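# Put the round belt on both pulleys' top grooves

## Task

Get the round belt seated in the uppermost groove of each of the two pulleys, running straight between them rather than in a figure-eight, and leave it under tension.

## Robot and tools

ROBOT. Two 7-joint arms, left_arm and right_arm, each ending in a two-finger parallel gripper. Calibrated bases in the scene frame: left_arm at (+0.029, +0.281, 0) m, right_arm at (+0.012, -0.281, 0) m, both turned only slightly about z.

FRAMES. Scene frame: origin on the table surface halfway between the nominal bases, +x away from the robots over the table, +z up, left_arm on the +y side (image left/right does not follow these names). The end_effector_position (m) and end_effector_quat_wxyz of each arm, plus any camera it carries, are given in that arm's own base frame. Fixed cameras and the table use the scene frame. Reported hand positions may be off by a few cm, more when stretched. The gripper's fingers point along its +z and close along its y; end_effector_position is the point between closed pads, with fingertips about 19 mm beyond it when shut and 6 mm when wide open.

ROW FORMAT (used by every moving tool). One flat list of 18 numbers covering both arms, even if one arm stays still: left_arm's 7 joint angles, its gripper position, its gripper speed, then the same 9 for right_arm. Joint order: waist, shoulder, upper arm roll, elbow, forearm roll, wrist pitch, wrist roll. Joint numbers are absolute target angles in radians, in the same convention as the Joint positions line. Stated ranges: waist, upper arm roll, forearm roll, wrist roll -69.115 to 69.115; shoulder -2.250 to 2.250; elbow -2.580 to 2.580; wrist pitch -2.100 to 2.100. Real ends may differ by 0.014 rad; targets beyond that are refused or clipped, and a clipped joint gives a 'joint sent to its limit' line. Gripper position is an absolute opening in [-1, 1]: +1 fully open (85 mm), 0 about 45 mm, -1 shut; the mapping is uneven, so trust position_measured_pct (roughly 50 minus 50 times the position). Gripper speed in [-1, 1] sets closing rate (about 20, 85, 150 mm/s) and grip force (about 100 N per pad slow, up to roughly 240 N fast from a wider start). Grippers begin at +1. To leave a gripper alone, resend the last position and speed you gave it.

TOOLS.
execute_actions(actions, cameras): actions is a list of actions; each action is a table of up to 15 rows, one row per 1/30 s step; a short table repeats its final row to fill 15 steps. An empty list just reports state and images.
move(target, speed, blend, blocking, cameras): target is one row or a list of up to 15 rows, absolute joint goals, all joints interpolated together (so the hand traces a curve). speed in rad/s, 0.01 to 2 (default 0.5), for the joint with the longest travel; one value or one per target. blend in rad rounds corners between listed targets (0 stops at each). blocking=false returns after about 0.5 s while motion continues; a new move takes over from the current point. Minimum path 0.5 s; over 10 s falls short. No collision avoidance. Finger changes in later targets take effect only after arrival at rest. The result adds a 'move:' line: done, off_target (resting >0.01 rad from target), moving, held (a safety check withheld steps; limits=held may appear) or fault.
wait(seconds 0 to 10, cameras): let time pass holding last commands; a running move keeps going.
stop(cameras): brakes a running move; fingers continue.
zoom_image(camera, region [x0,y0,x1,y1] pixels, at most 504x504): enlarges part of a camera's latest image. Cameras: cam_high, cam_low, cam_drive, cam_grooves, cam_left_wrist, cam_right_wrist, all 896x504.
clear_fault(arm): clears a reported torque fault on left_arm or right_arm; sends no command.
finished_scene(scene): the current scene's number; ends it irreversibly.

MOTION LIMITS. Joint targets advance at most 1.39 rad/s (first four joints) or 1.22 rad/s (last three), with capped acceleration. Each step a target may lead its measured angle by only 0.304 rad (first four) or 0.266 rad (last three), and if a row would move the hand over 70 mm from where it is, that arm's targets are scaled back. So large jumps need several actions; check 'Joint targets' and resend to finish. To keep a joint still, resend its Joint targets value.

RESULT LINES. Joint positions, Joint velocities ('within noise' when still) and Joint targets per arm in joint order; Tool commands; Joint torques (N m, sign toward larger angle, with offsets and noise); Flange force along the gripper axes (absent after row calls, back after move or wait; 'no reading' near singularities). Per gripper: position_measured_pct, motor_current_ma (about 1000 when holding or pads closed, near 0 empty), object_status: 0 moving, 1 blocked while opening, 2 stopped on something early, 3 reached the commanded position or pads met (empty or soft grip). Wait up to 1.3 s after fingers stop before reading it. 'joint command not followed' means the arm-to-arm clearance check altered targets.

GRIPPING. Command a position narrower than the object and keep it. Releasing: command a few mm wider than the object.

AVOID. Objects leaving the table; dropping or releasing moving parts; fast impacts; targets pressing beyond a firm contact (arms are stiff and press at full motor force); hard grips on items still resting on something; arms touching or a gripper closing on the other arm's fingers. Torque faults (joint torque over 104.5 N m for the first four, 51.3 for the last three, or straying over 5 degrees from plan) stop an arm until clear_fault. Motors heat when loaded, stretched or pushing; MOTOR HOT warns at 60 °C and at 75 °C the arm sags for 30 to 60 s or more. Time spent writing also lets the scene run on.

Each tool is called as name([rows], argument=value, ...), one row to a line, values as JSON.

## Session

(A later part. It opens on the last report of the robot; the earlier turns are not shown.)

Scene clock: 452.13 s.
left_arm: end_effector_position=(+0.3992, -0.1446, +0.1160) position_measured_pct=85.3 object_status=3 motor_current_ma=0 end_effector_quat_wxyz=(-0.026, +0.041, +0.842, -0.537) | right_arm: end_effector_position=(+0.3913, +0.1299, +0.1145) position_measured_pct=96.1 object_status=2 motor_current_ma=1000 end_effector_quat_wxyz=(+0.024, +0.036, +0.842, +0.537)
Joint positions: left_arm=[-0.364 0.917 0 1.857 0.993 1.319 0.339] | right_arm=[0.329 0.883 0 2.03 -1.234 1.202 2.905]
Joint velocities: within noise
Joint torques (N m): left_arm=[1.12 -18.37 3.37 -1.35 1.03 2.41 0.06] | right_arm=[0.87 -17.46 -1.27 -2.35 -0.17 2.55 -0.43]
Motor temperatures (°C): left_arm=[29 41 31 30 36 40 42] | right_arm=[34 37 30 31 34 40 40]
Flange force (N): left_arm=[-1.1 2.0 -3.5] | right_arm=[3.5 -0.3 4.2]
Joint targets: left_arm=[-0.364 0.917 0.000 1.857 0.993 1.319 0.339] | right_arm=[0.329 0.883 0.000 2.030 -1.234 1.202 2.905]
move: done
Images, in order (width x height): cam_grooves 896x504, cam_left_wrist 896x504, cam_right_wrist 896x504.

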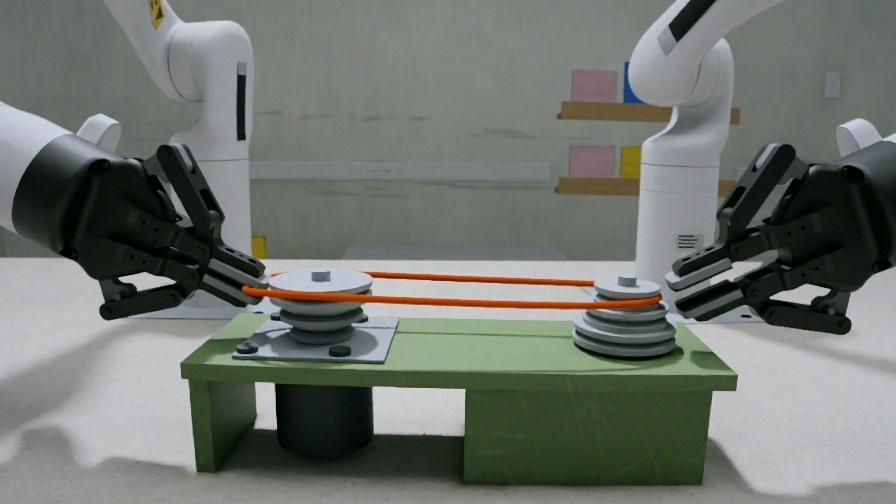

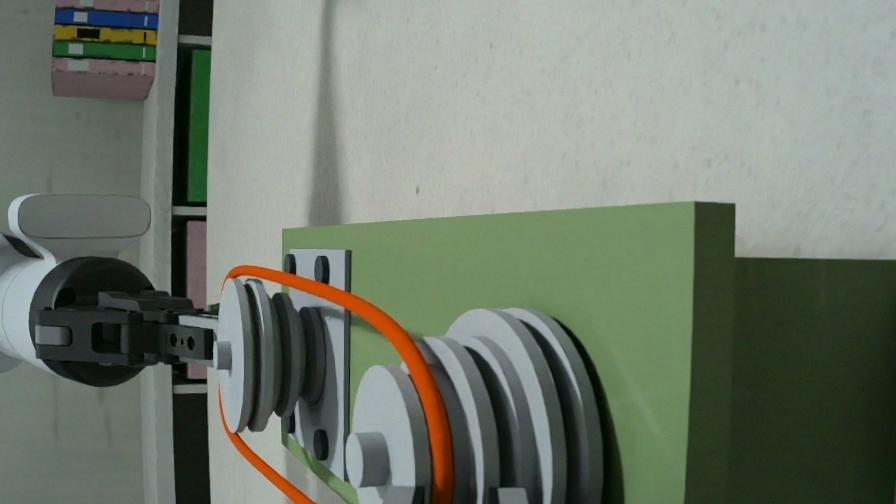

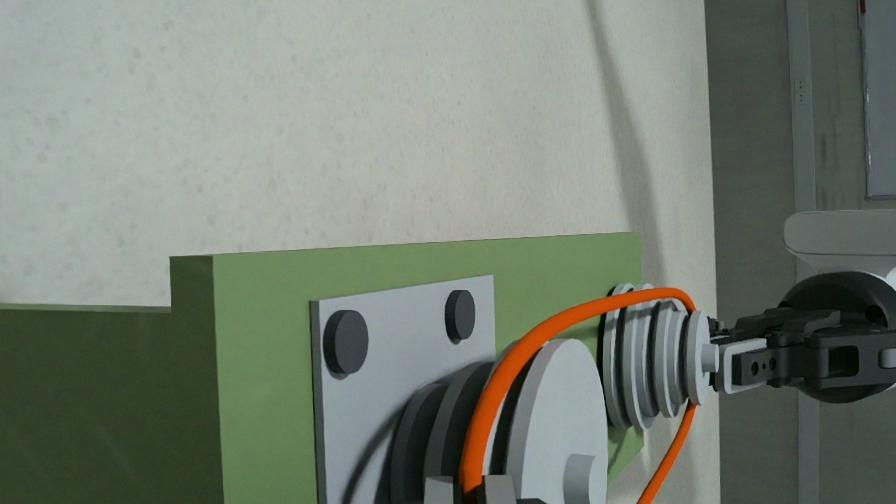

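Open a little only.

move(target=[-0.3641,0.9169,0,1.8567,0.9929,1.3192,0.339,-0.7,-0.5,0.3292,0.883,0,2.0297,-1.2343,1.2015,2.905,-0.86,-0.5], cameras=["cam_drive","cam_grooves","cam_left_wrist","cam_right_wrist"])

zoom_image(camera="cam_grooves", region=[200, 220, 450, 370])

Scene clock: 454.63 s.
left_arm: end_effector_position=(+0.3992, -0.1446, +0.1160) position_measured_pct=85.3 object_status=3 motor_current_ma=0 end_effector_quat_wxyz=(-0.026, +0.041, +0.842, -0.537) | right_arm: end_effector_position=(+0.3913, +0.1299, +0.1145) position_measured_pct=93.1 object_status=3 motor_current_ma=0 end_effector_quat_wxyz=(+0.024, +0.036, +0.842, +0.537)
Joint positions: left_arm=[-0.364 0.917 0 1.857 0.993 1.319 0.339] | right_arm=[0.329 0.883 0 2.03 -1.234 1.202 2.905]
Joint velocities: within noise
Joint torques (N m): left_arm=[1.16 -18.49 3.39 -1.28 1 2.43 0.12] | right_arm=[0.12 -17.32 -2.14 -2.21 -0.2 2.76 -0.44]
Motor temperatures (°C): left_arm=[29 41 31 30 36 40 42] | right_arm=[34 37 30 31 34 40 40]
Flange force (N): left_arm=[-1.3 2.4 -3.4] | right_arm=[3.8 -1.0 2.3]
Joint targets: left_arm=[-0.364 0.917 0.000 1.857 0.993 1.319 0.339] | right_arm=[0.329 0.883 0.000 2.030 -1.234 1.202 2.905]
move: done
Images, in order (width x height): cam_drive 896x504, cam_grooves 896x504, cam_left_wrist 896x504, cam_right_wrist 896x504.

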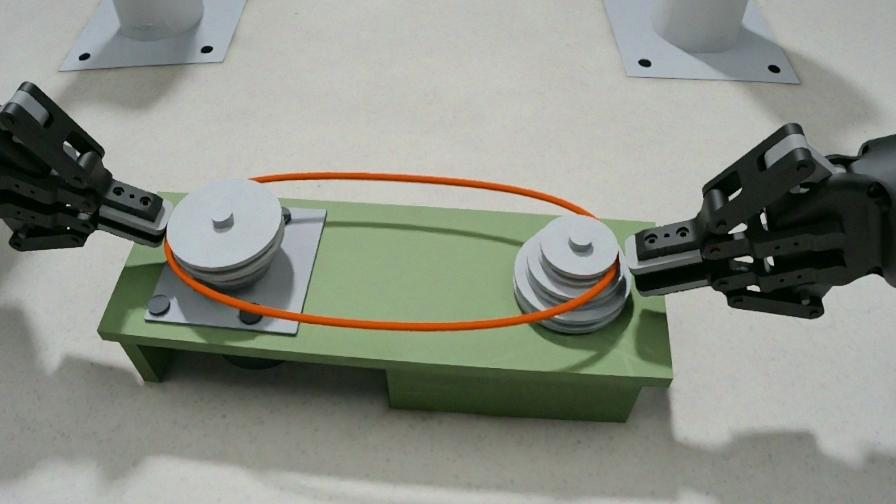

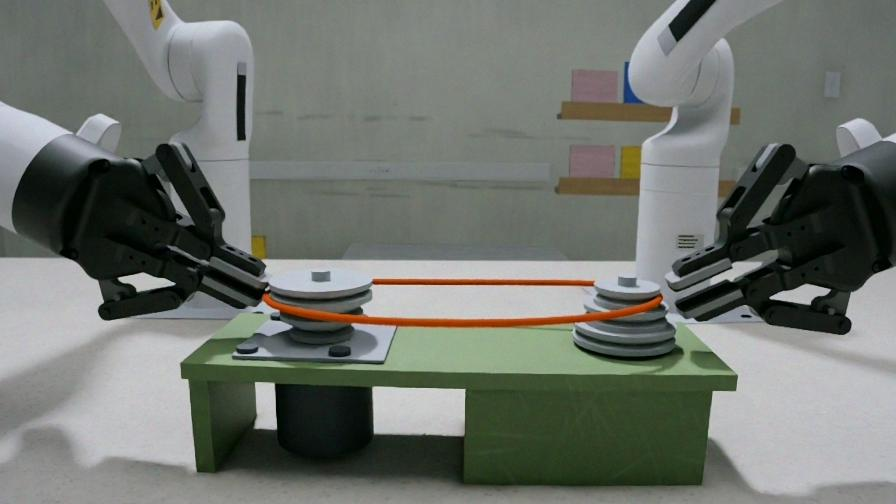

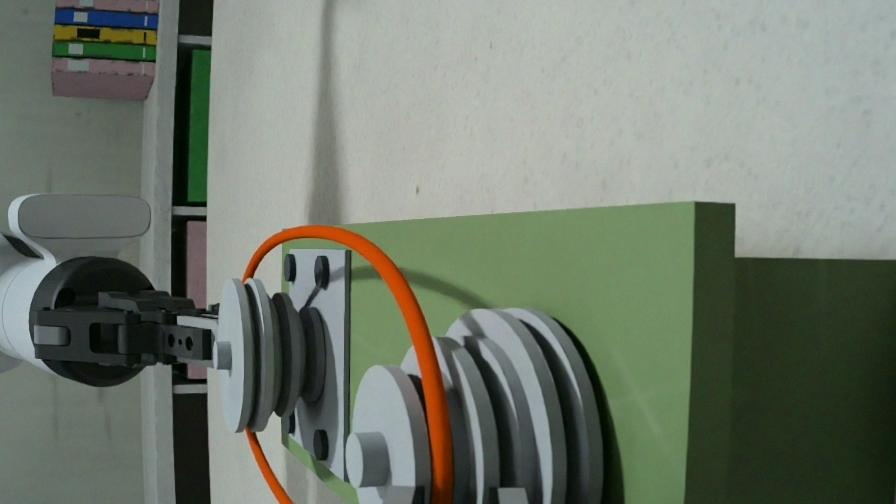

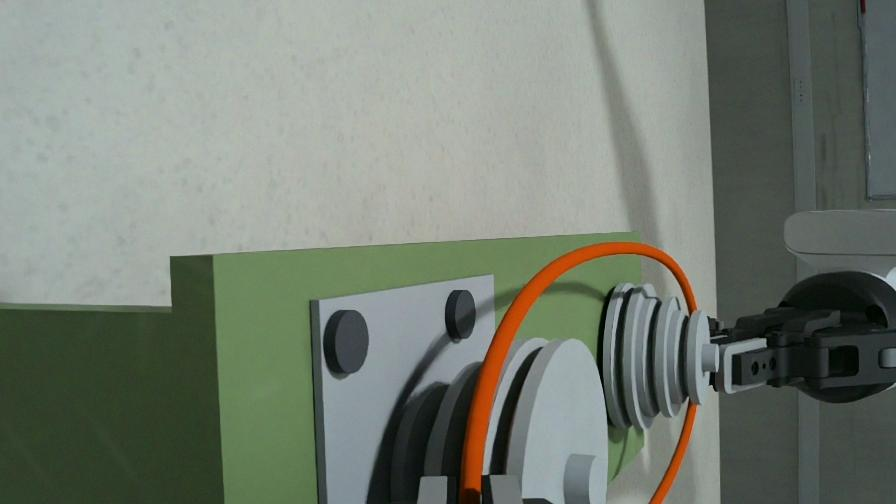

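Scaled by 2.016.

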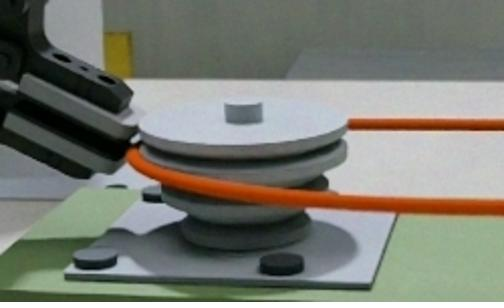

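move(target=[-0.3641,0.9169,0,1.8567,0.9929,1.3192,0.339,-0.7,-0.5,0.3292,0.8789,0,2.0302,-1.2343,1.205,2.905,-0.86,-0.5], speed=0.05, cameras=["cam_drive","cam_grooves","cam_left_wrist"])

zoom_image(camera="cam_grooves", region=[220, 240, 380, 350])

zoom_image(camera="cam_left_wrist", region=[150, 200, 400, 500])

Scene clock: 458.83 s.
left_arm: end_effector_position=(+0.3992, -0.1446, +0.1160) position_measured_pct=85.3 object_status=3 motor_current_ma=0 end_effector_quat_wxyz=(-0.026, +0.041, +0.842, -0.537) | right_arm: end_effector_position=(+0.3915, +0.1302, +0.1168) position_measured_pct=93.1 object_status=3 motor_current_ma=0 end_effector_quat_wxyz=(+0.025, +0.034, +0.842, +0.538)
Joint positions: left_arm=[-0.364 0.917 0 1.857 0.993 1.319 0.339] | right_arm=[0.329 0.879 0 2.03 -1.234 1.205 2.905]
Joint velocities: within noise
Joint torques (N m): left_arm=[1.08 -18.43 3.35 -1.43 1.07 2.45 0.14] | right_arm=[0.06 -17.36 -2.05 -2.35 -0.22 2.73 -0.48]
Motor temperatures (°C): left_arm=[29 41 31 30 36 40 42] | right_arm=[34 37 30 30 34 40 40]
Flange force (N): left_arm=[-0.7 2.2 -3.2] | right_arm=[4.2 -1.2 2.4]
Joint targets: left_arm=[-0.364 0.917 0.000 1.857 0.993 1.319 0.339] | right_arm=[0.329 0.879 0.000 2.030 -1.234 1.205 2.905]
move: done
Images, in order (width x height): cam_drive 896x504, cam_grooves 896x504, cam_left_wrist 896x504.

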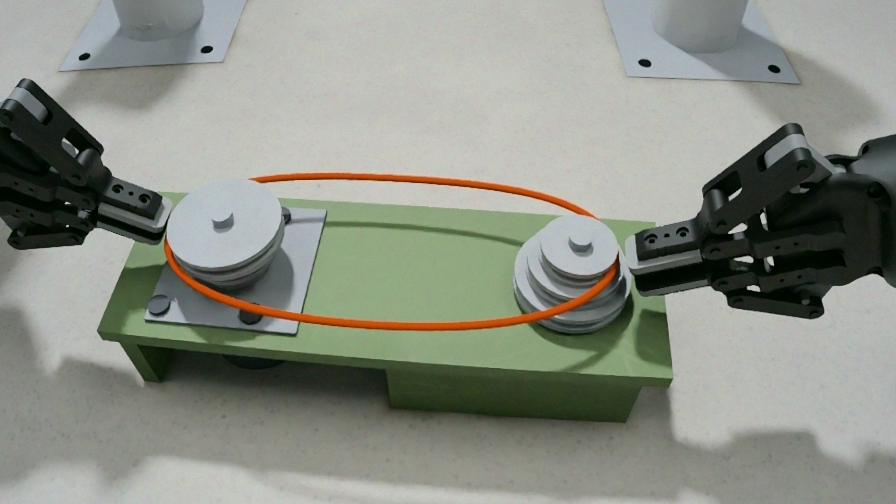

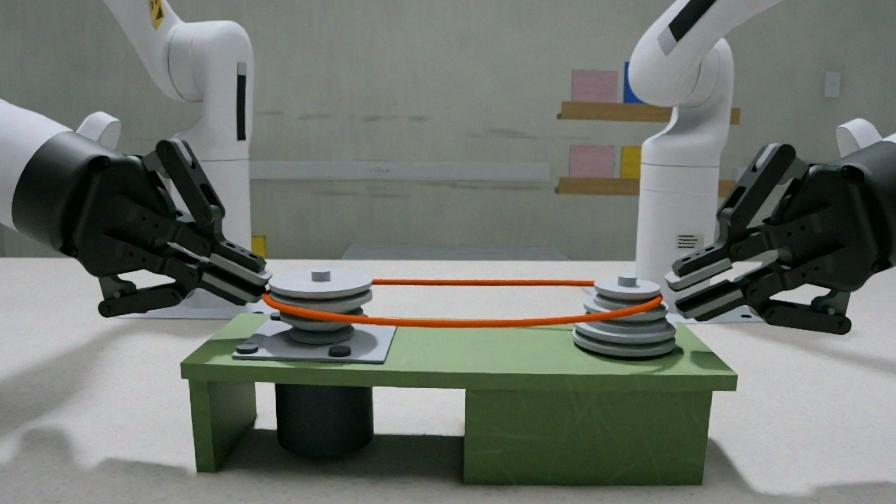

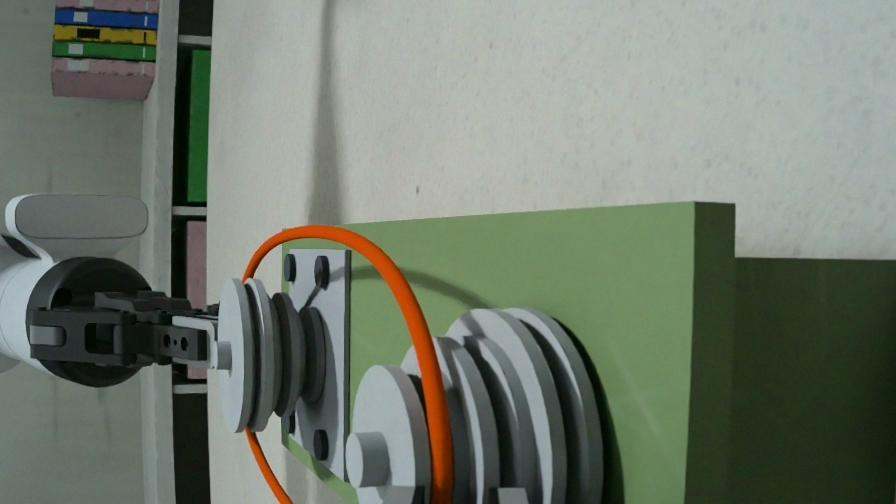

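Scaled by 3.150.

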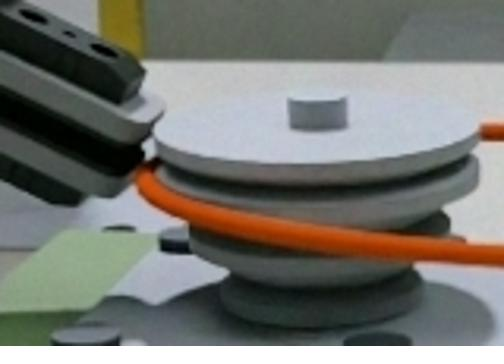

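Scaled by 1.680 from the camera's 896x504 image, which has a finer 1280x720 frame.

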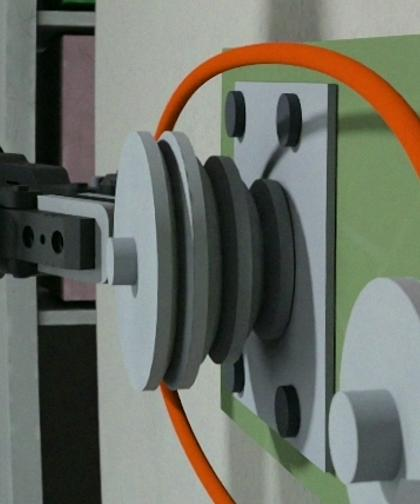

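move([
  [-0.3641,0.9169,0,1.8567,0.9929,1.3192,0.339,-0.7,-0.5,0.3292,0.8789,0,2.0302,-1.2343,1.205,2.905,-0.7,-0.5],
  [-0.3641,0.9169,0,1.8567,0.9929,1.3192,0.339,-0.7,-0.5,0.4166,0.8596,0,1.9911,-1.2343,1.2633,2.905,-0.7,-0.5],
], speed=0.2, cameras=["cam_grooves"])

move([
  [-0.3641,0.9169,0,1.8567,0.9929,1.3192,0.339,-0.7,-0.5,-0.3121,0.3336,0,1.8117,0,0.9963,1.17,-0.7,-0.5],
  [-0.3641,0.9169,0,1.8567,0.9929,1.3192,0.339,-0.7,-0.5,-0.5848,0.4748,0,1.6211,0,1.0457,2.465,-1,-0.5],
], speed=0.5)

zoom_image(camera="cam_grooves", region=[220, 240, 380, 350])

Scene clock: 468.73 s.
left_arm: end_effector_position=(+0.3992, -0.1446, +0.1160) position_measured_pct=85.3 object_status=3 motor_current_ma=0 end_effector_quat_wxyz=(-0.026, +0.041, +0.842, -0.537) | right_arm: end_effector_position=(+0.4159, +0.0953, +0.1399) position_measured_pct=85.3 object_status=3 motor_current_ma=0 end_effector_quat_wxyz=(+0.067, +0.051, +0.829, +0.553)
Joint positions: left_arm=[-0.364 0.917 0 1.857 0.993 1.319 0.339] | right_arm=[0.417 0.86 0 1.991 -1.234 1.263 2.905]
Joint velocities: within noise
Joint torques (N m): left_arm=[1.07 -18.4 3.54 -1.29 1.01 2.42 0.14] | right_arm=[0.07 -17.56 -2.1 -2.74 -0.41 2.76 -0.46]
Motor temperatures (°C): left_arm=[29 41 31 30 36 40 42] | right_arm=[34 37 30 30 34 40 40]
Flange force (N): left_arm=[-1.1 2.2 -3.5] | right_arm=[3.7 -1.0 2.1]
Joint targets: left_arm=[-0.364 0.917 0.000 1.857 0.993 1.319 0.339] | right_arm=[0.417 0.860 0.000 1.991 -1.234 1.263 2.905]
move: done
Images, in order (width x height): cam_grooves 896x504.

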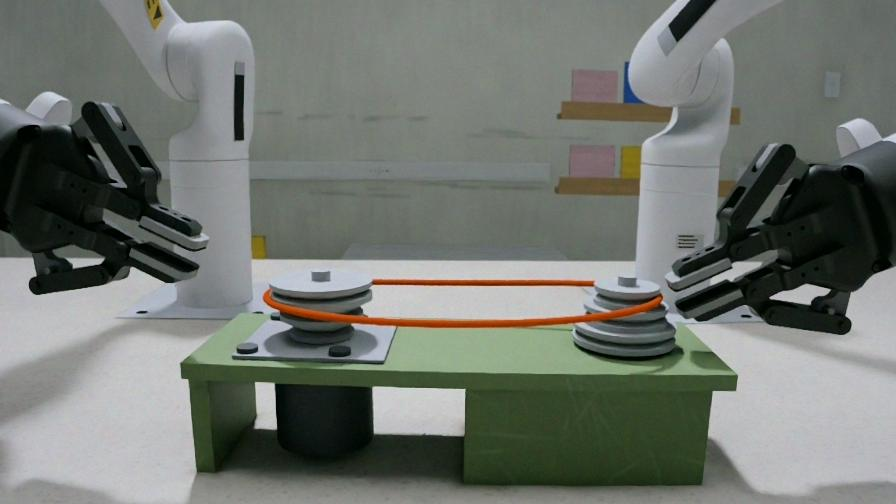

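Scene clock: 475.73 s.
left_arm: end_effector_position=(+0.3992, -0.1446, +0.1160) position_measured_pct=85.3 object_status=3 motor_current_ma=0 end_effector_quat_wxyz=(-0.026, +0.041, +0.842, -0.537) | right_arm: end_effector_position=(+0.4009, +0.2356, +0.1901) position_measured_pct=98.7 object_status=0 motor_current_ma=400 end_effector_quat_wxyz=(+0.000, -0.674, +0.739, +0.000)
Joint positions: left_arm=[-0.364 0.917 0 1.857 0.993 1.319 0.339] | right_arm=[-0.585 0.475 0 1.621 0 1.046 2.465]
Joint velocities: within noise
Joint torques (N m): left_arm=[1.16 -18.57 3.46 -1.31 0.99 2.39 0.1] | right_arm=[0.07 -17.48 -0.16 -8.78 0.37 0.11 -0.43]
Motor temperatures (°C): left_arm=[29 41 31 30 36 40 42] | right_arm=[34 37 30 30 34 40 40]
Flange force (N): left_arm=[-1.3 2.5 -3.5] | right_arm=[2.3 1.5 2.5]
Joint targets: left_arm=[-0.364 0.917 0.000 1.857 0.993 1.319 0.339] | right_arm=[-0.585 0.475 0.000 1.621 0.000 1.046 2.465]
move: done

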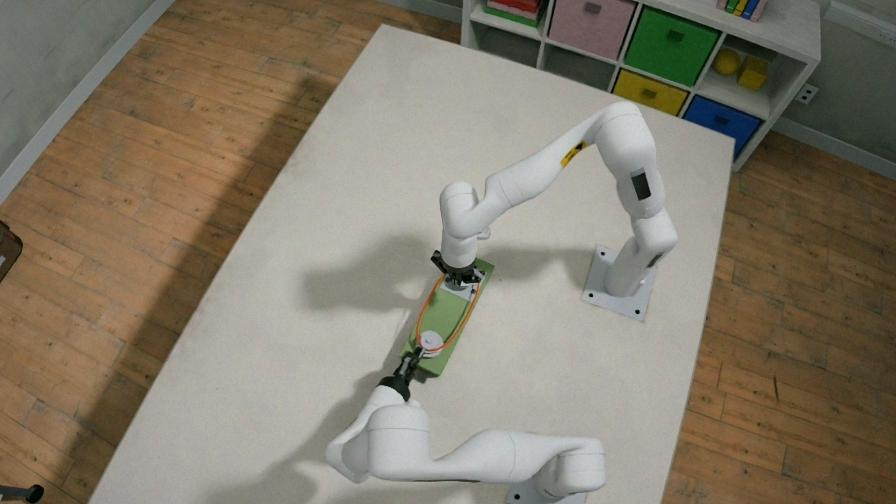

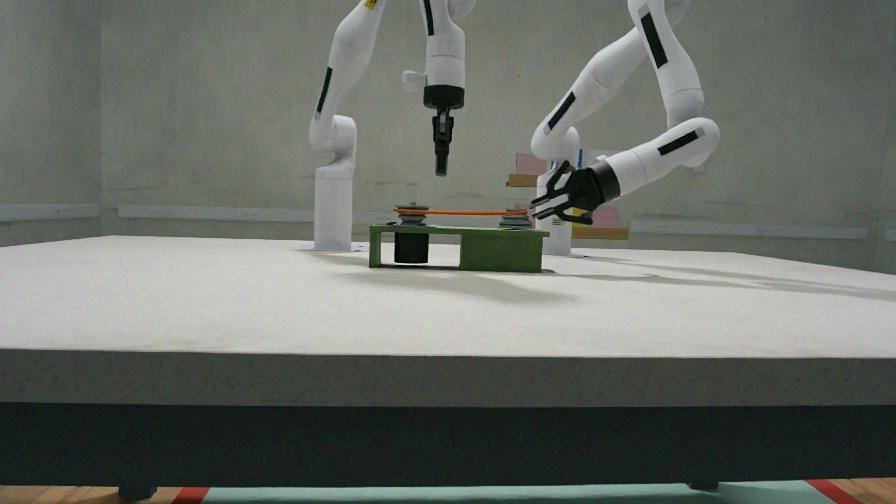

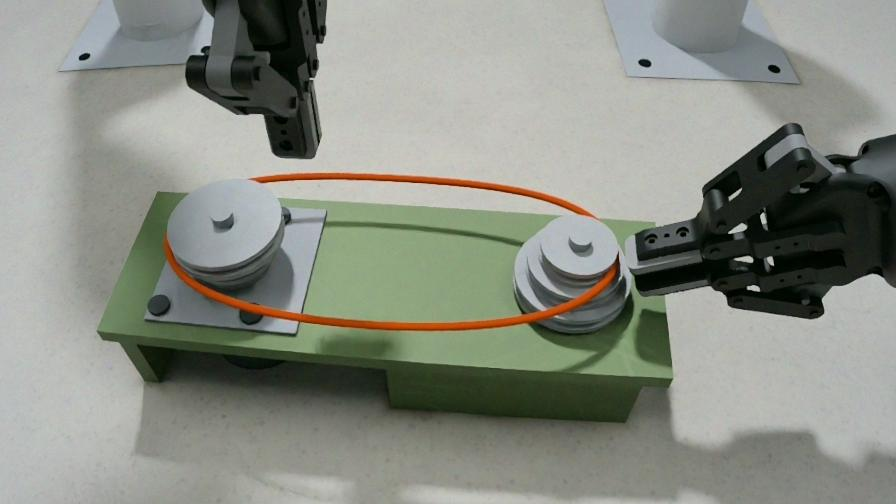

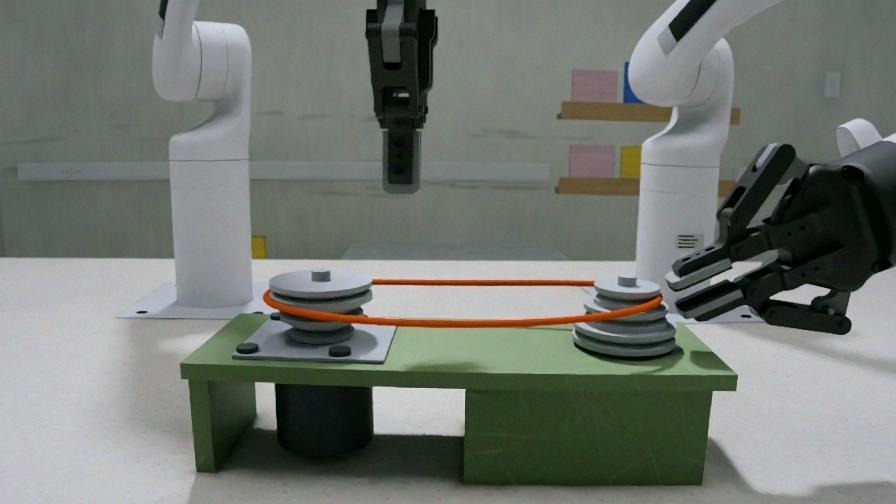

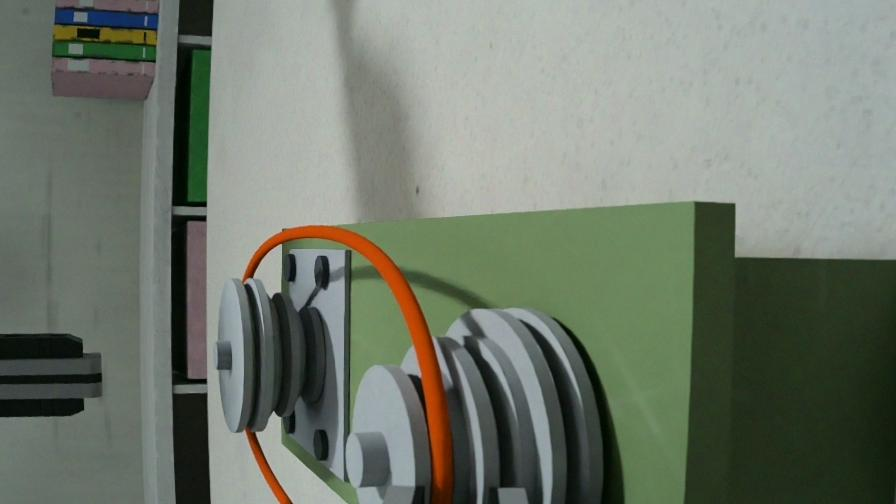

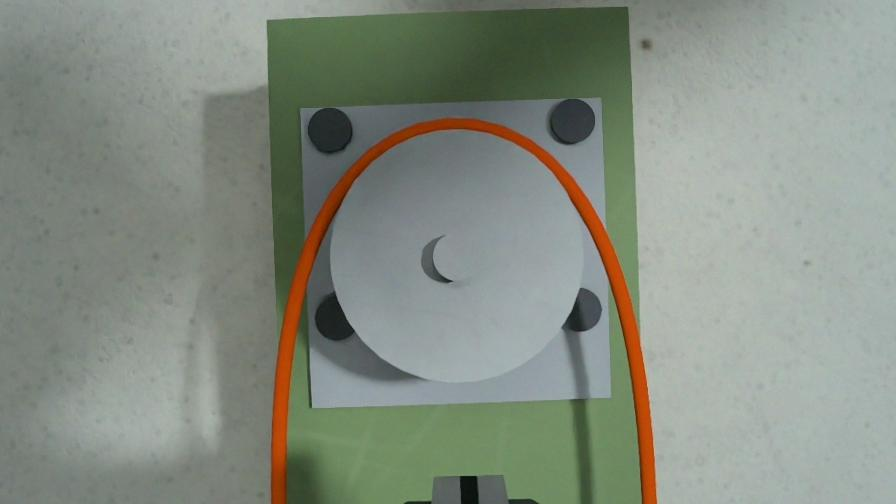

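Scaled by 3.150.

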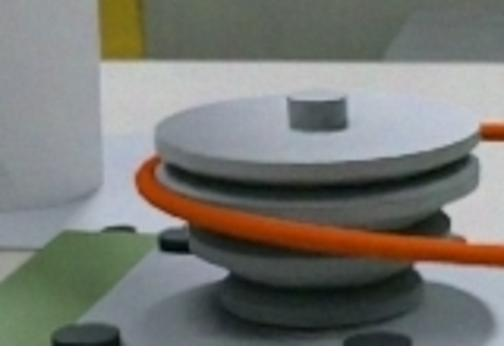

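move([
  [-0.3641,0.9169,0,1.8567,0.9929,1.3192,0.339,-0.7,-0.5,-0.5848,0.5818,0,1.7245,0,0.8353,2.465,-1,-0.5],
  [-0.3641,0.9169,0,1.8567,0.9929,1.3192,0.339,-0.7,-0.5,-0.5512,0.5632,0,1.7615,0,0.8169,2.499,-1,-0.5],
], speed=[0.12,0.03])

zoom_image(camera="cam_grooves", region=[220, 240, 420, 370])

Scene clock: 482.47 s.
left_arm: end_effector_position=(+0.3992, -0.1446, +0.1160) position_measured_pct=85.3 object_status=3 motor_current_ma=0 end_effector_quat_wxyz=(-0.026, +0.041, +0.842, -0.537) | right_arm: end_effector_position=(+0.3996, +0.2165, +0.1141) position_measured_pct=98.7 object_status=3 motor_current_ma=990 end_effector_quat_wxyz=(+0.000, -0.674, +0.739, +0.000)
Joint positions: left_arm=[-0.364 0.917 0 1.857 0.993 1.319 0.339] | right_arm=[-0.551 0.563 0 1.762 0 0.817 2.499]
Joint velocities: within noise
Joint torques (N m): left_arm=[1.22 -18.45 3.51 -1.33 1.01 2.4 0.14] | right_arm=[3.03 -17.98 2.86 -5.48 1.68 1.71 -0.42]
Motor temperatures (°C): left_arm=[29 41 30 30 35 40 42] | right_arm=[34 37 30 30 34 40 40]
Flange force (N): left_arm=[-0.9 2.4 -3.6] | right_arm=[-5.7 1.8 4.6]
Joint targets: left_arm=[-0.364 0.917 0.000 1.857 0.993 1.319 0.339] | right_arm=[-0.551 0.563 0.000 1.762 0.000 0.817 2.499]
move: done

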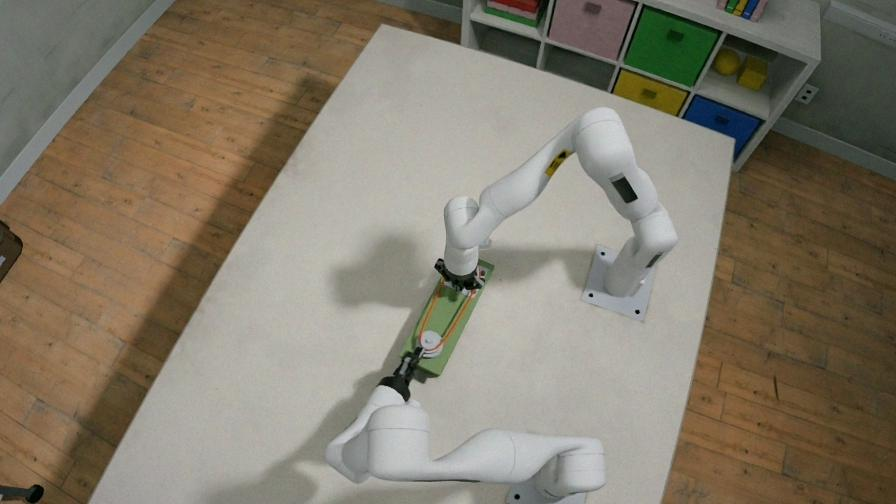

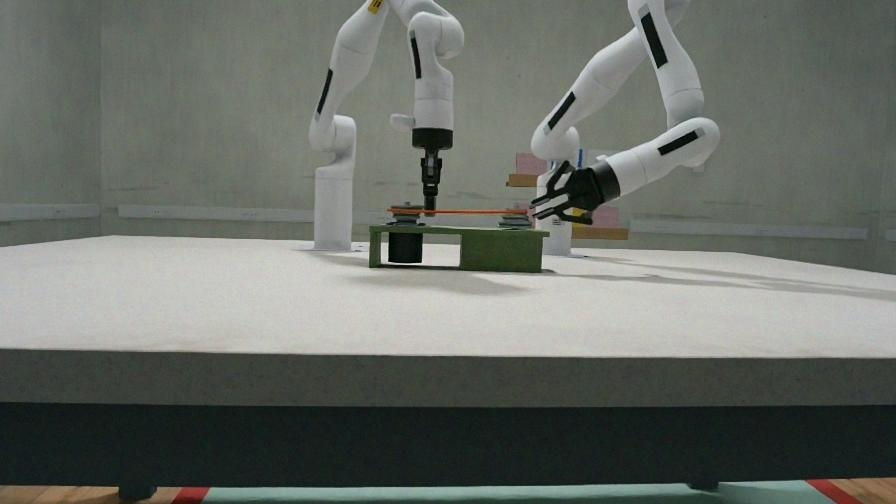

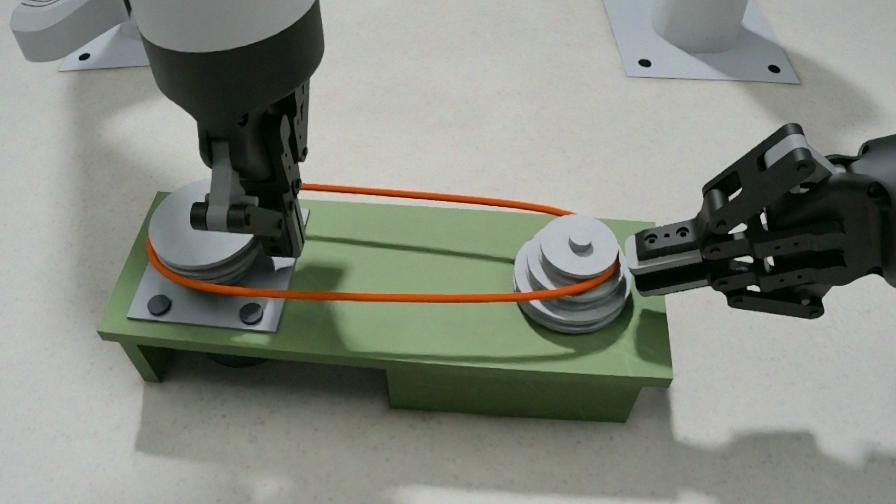

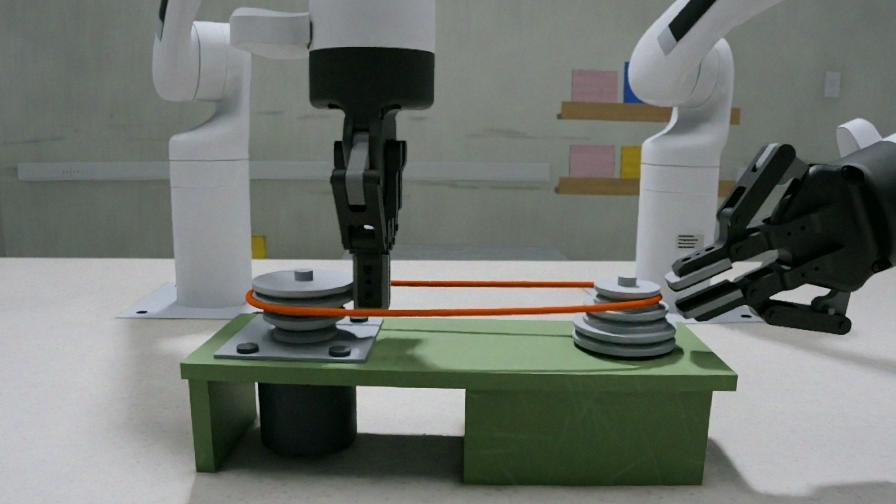

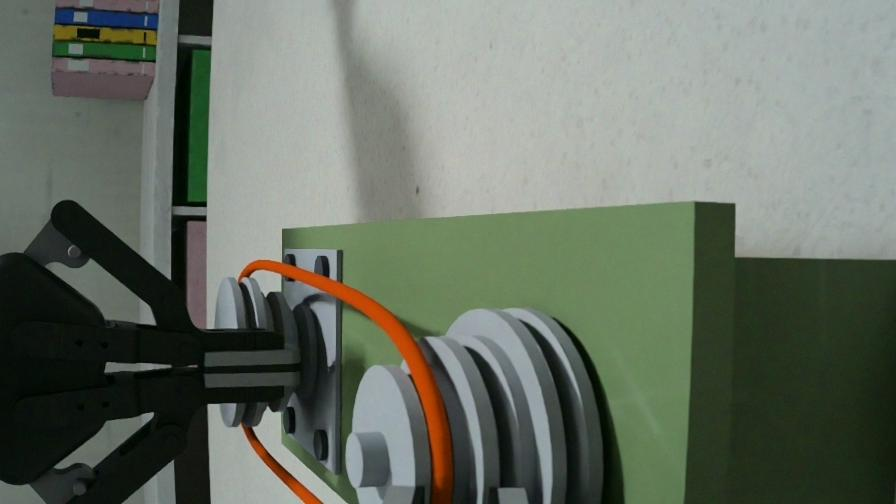

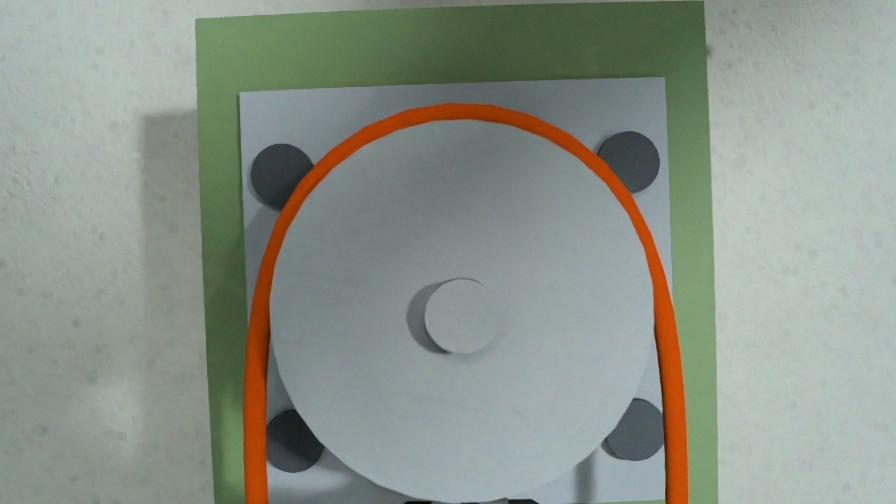

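Scaled by 2.520.

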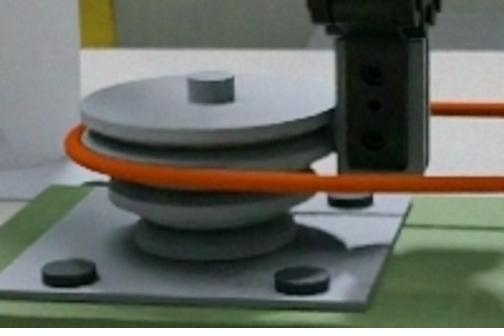

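move(target=[-0.3641,0.9169,0,1.8567,0.9929,1.3192,0.339,-0.7,-0.5,-0.5389,0.5563,0,1.7751,0,0.8102,2.511,-1,-0.5], speed=0.02, cameras=["cam_drive","cam_grooves","cam_right_wrist","cam_left_wrist"])

zoom_image(camera="cam_grooves", region=[220, 240, 420, 370])

Scene clock: 486.60 s.
left_arm: end_effector_position=(+0.3992, -0.1446, +0.1160) position_measured_pct=85.3 object_status=3 motor_current_ma=0 end_effector_quat_wxyz=(-0.026, +0.041, +0.842, -0.537) | right_arm: end_effector_position=(+0.3989, +0.2096, +0.1141) position_measured_pct=98.7 object_status=3 motor_current_ma=990 end_effector_quat_wxyz=(+0.000, -0.674, +0.739, +0.000)
Joint positions: left_arm=[-0.364 0.917 0 1.857 0.993 1.319 0.339] | right_arm=[-0.539 0.556 0 1.775 0 0.81 2.511]
Joint velocities: within noise
Joint torques (N m): left_arm=[1.12 -18.54 3.48 -1.38 0.97 2.43 0.1] | right_arm=[7.43 -18.39 7.16 -2.68 3.65 3.97 -0.46]
Motor temperatures (°C): left_arm=[29 41 30 30 35 40 42] | right_arm=[34 37 30 30 34 40 40]
Flange force (N): left_arm=[-1.0 2.4 -3.2] | right_arm=[-17.2 1.8 8.8]
Joint targets: left_arm=[-0.364 0.917 0.000 1.857 0.993 1.319 0.339] | right_arm=[-0.539 0.556 0.000 1.775 0.000 0.810 2.511]
move: done
Images, in order (width x height): cam_drive 896x504, cam_grooves 896x504, cam_left_wrist 896x504, cam_right_wrist 896x504.

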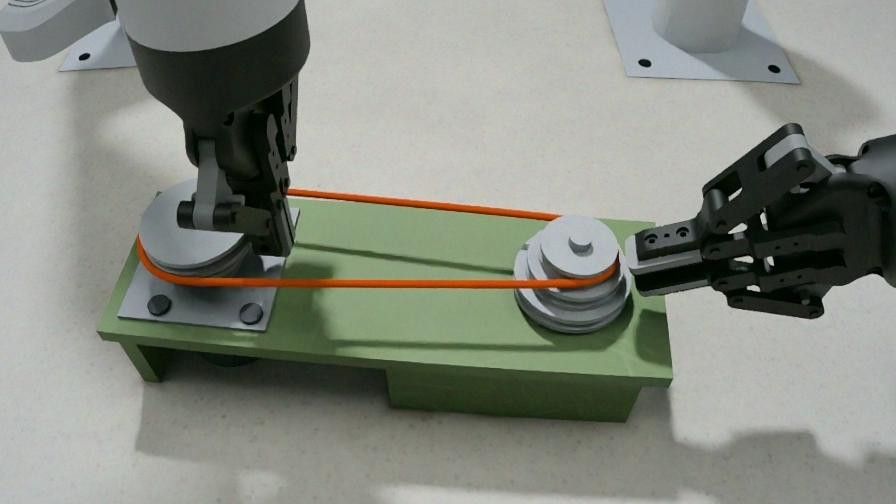

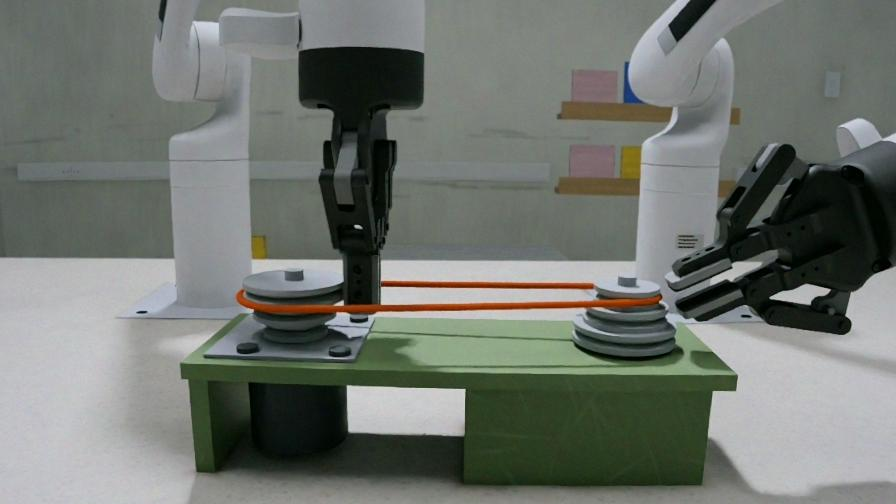

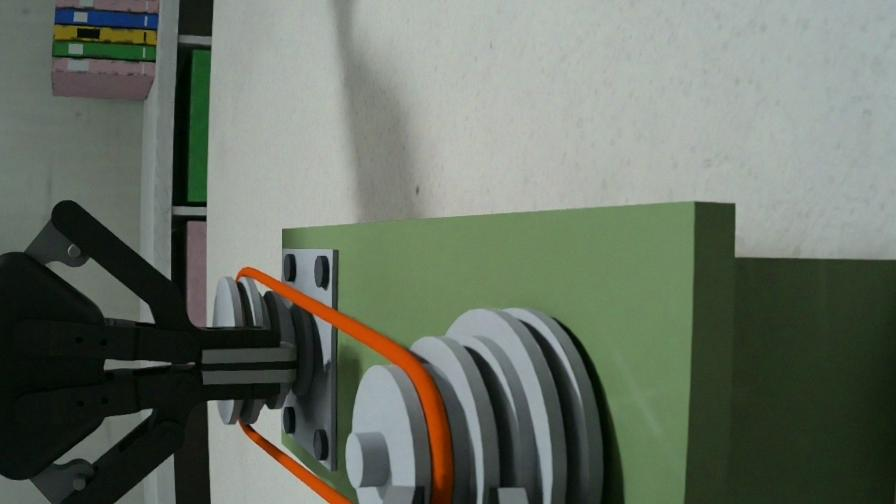

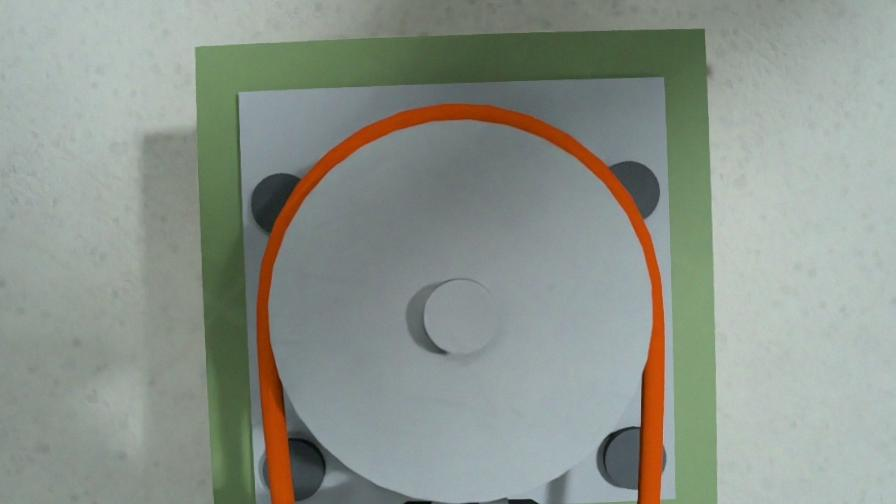

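Scaled by 2.520.

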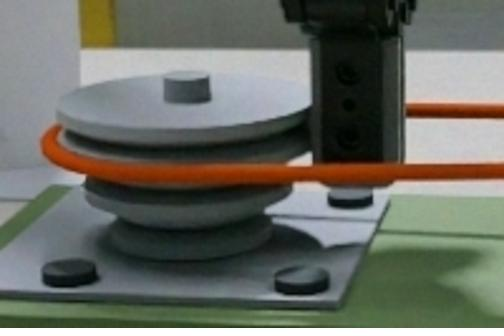

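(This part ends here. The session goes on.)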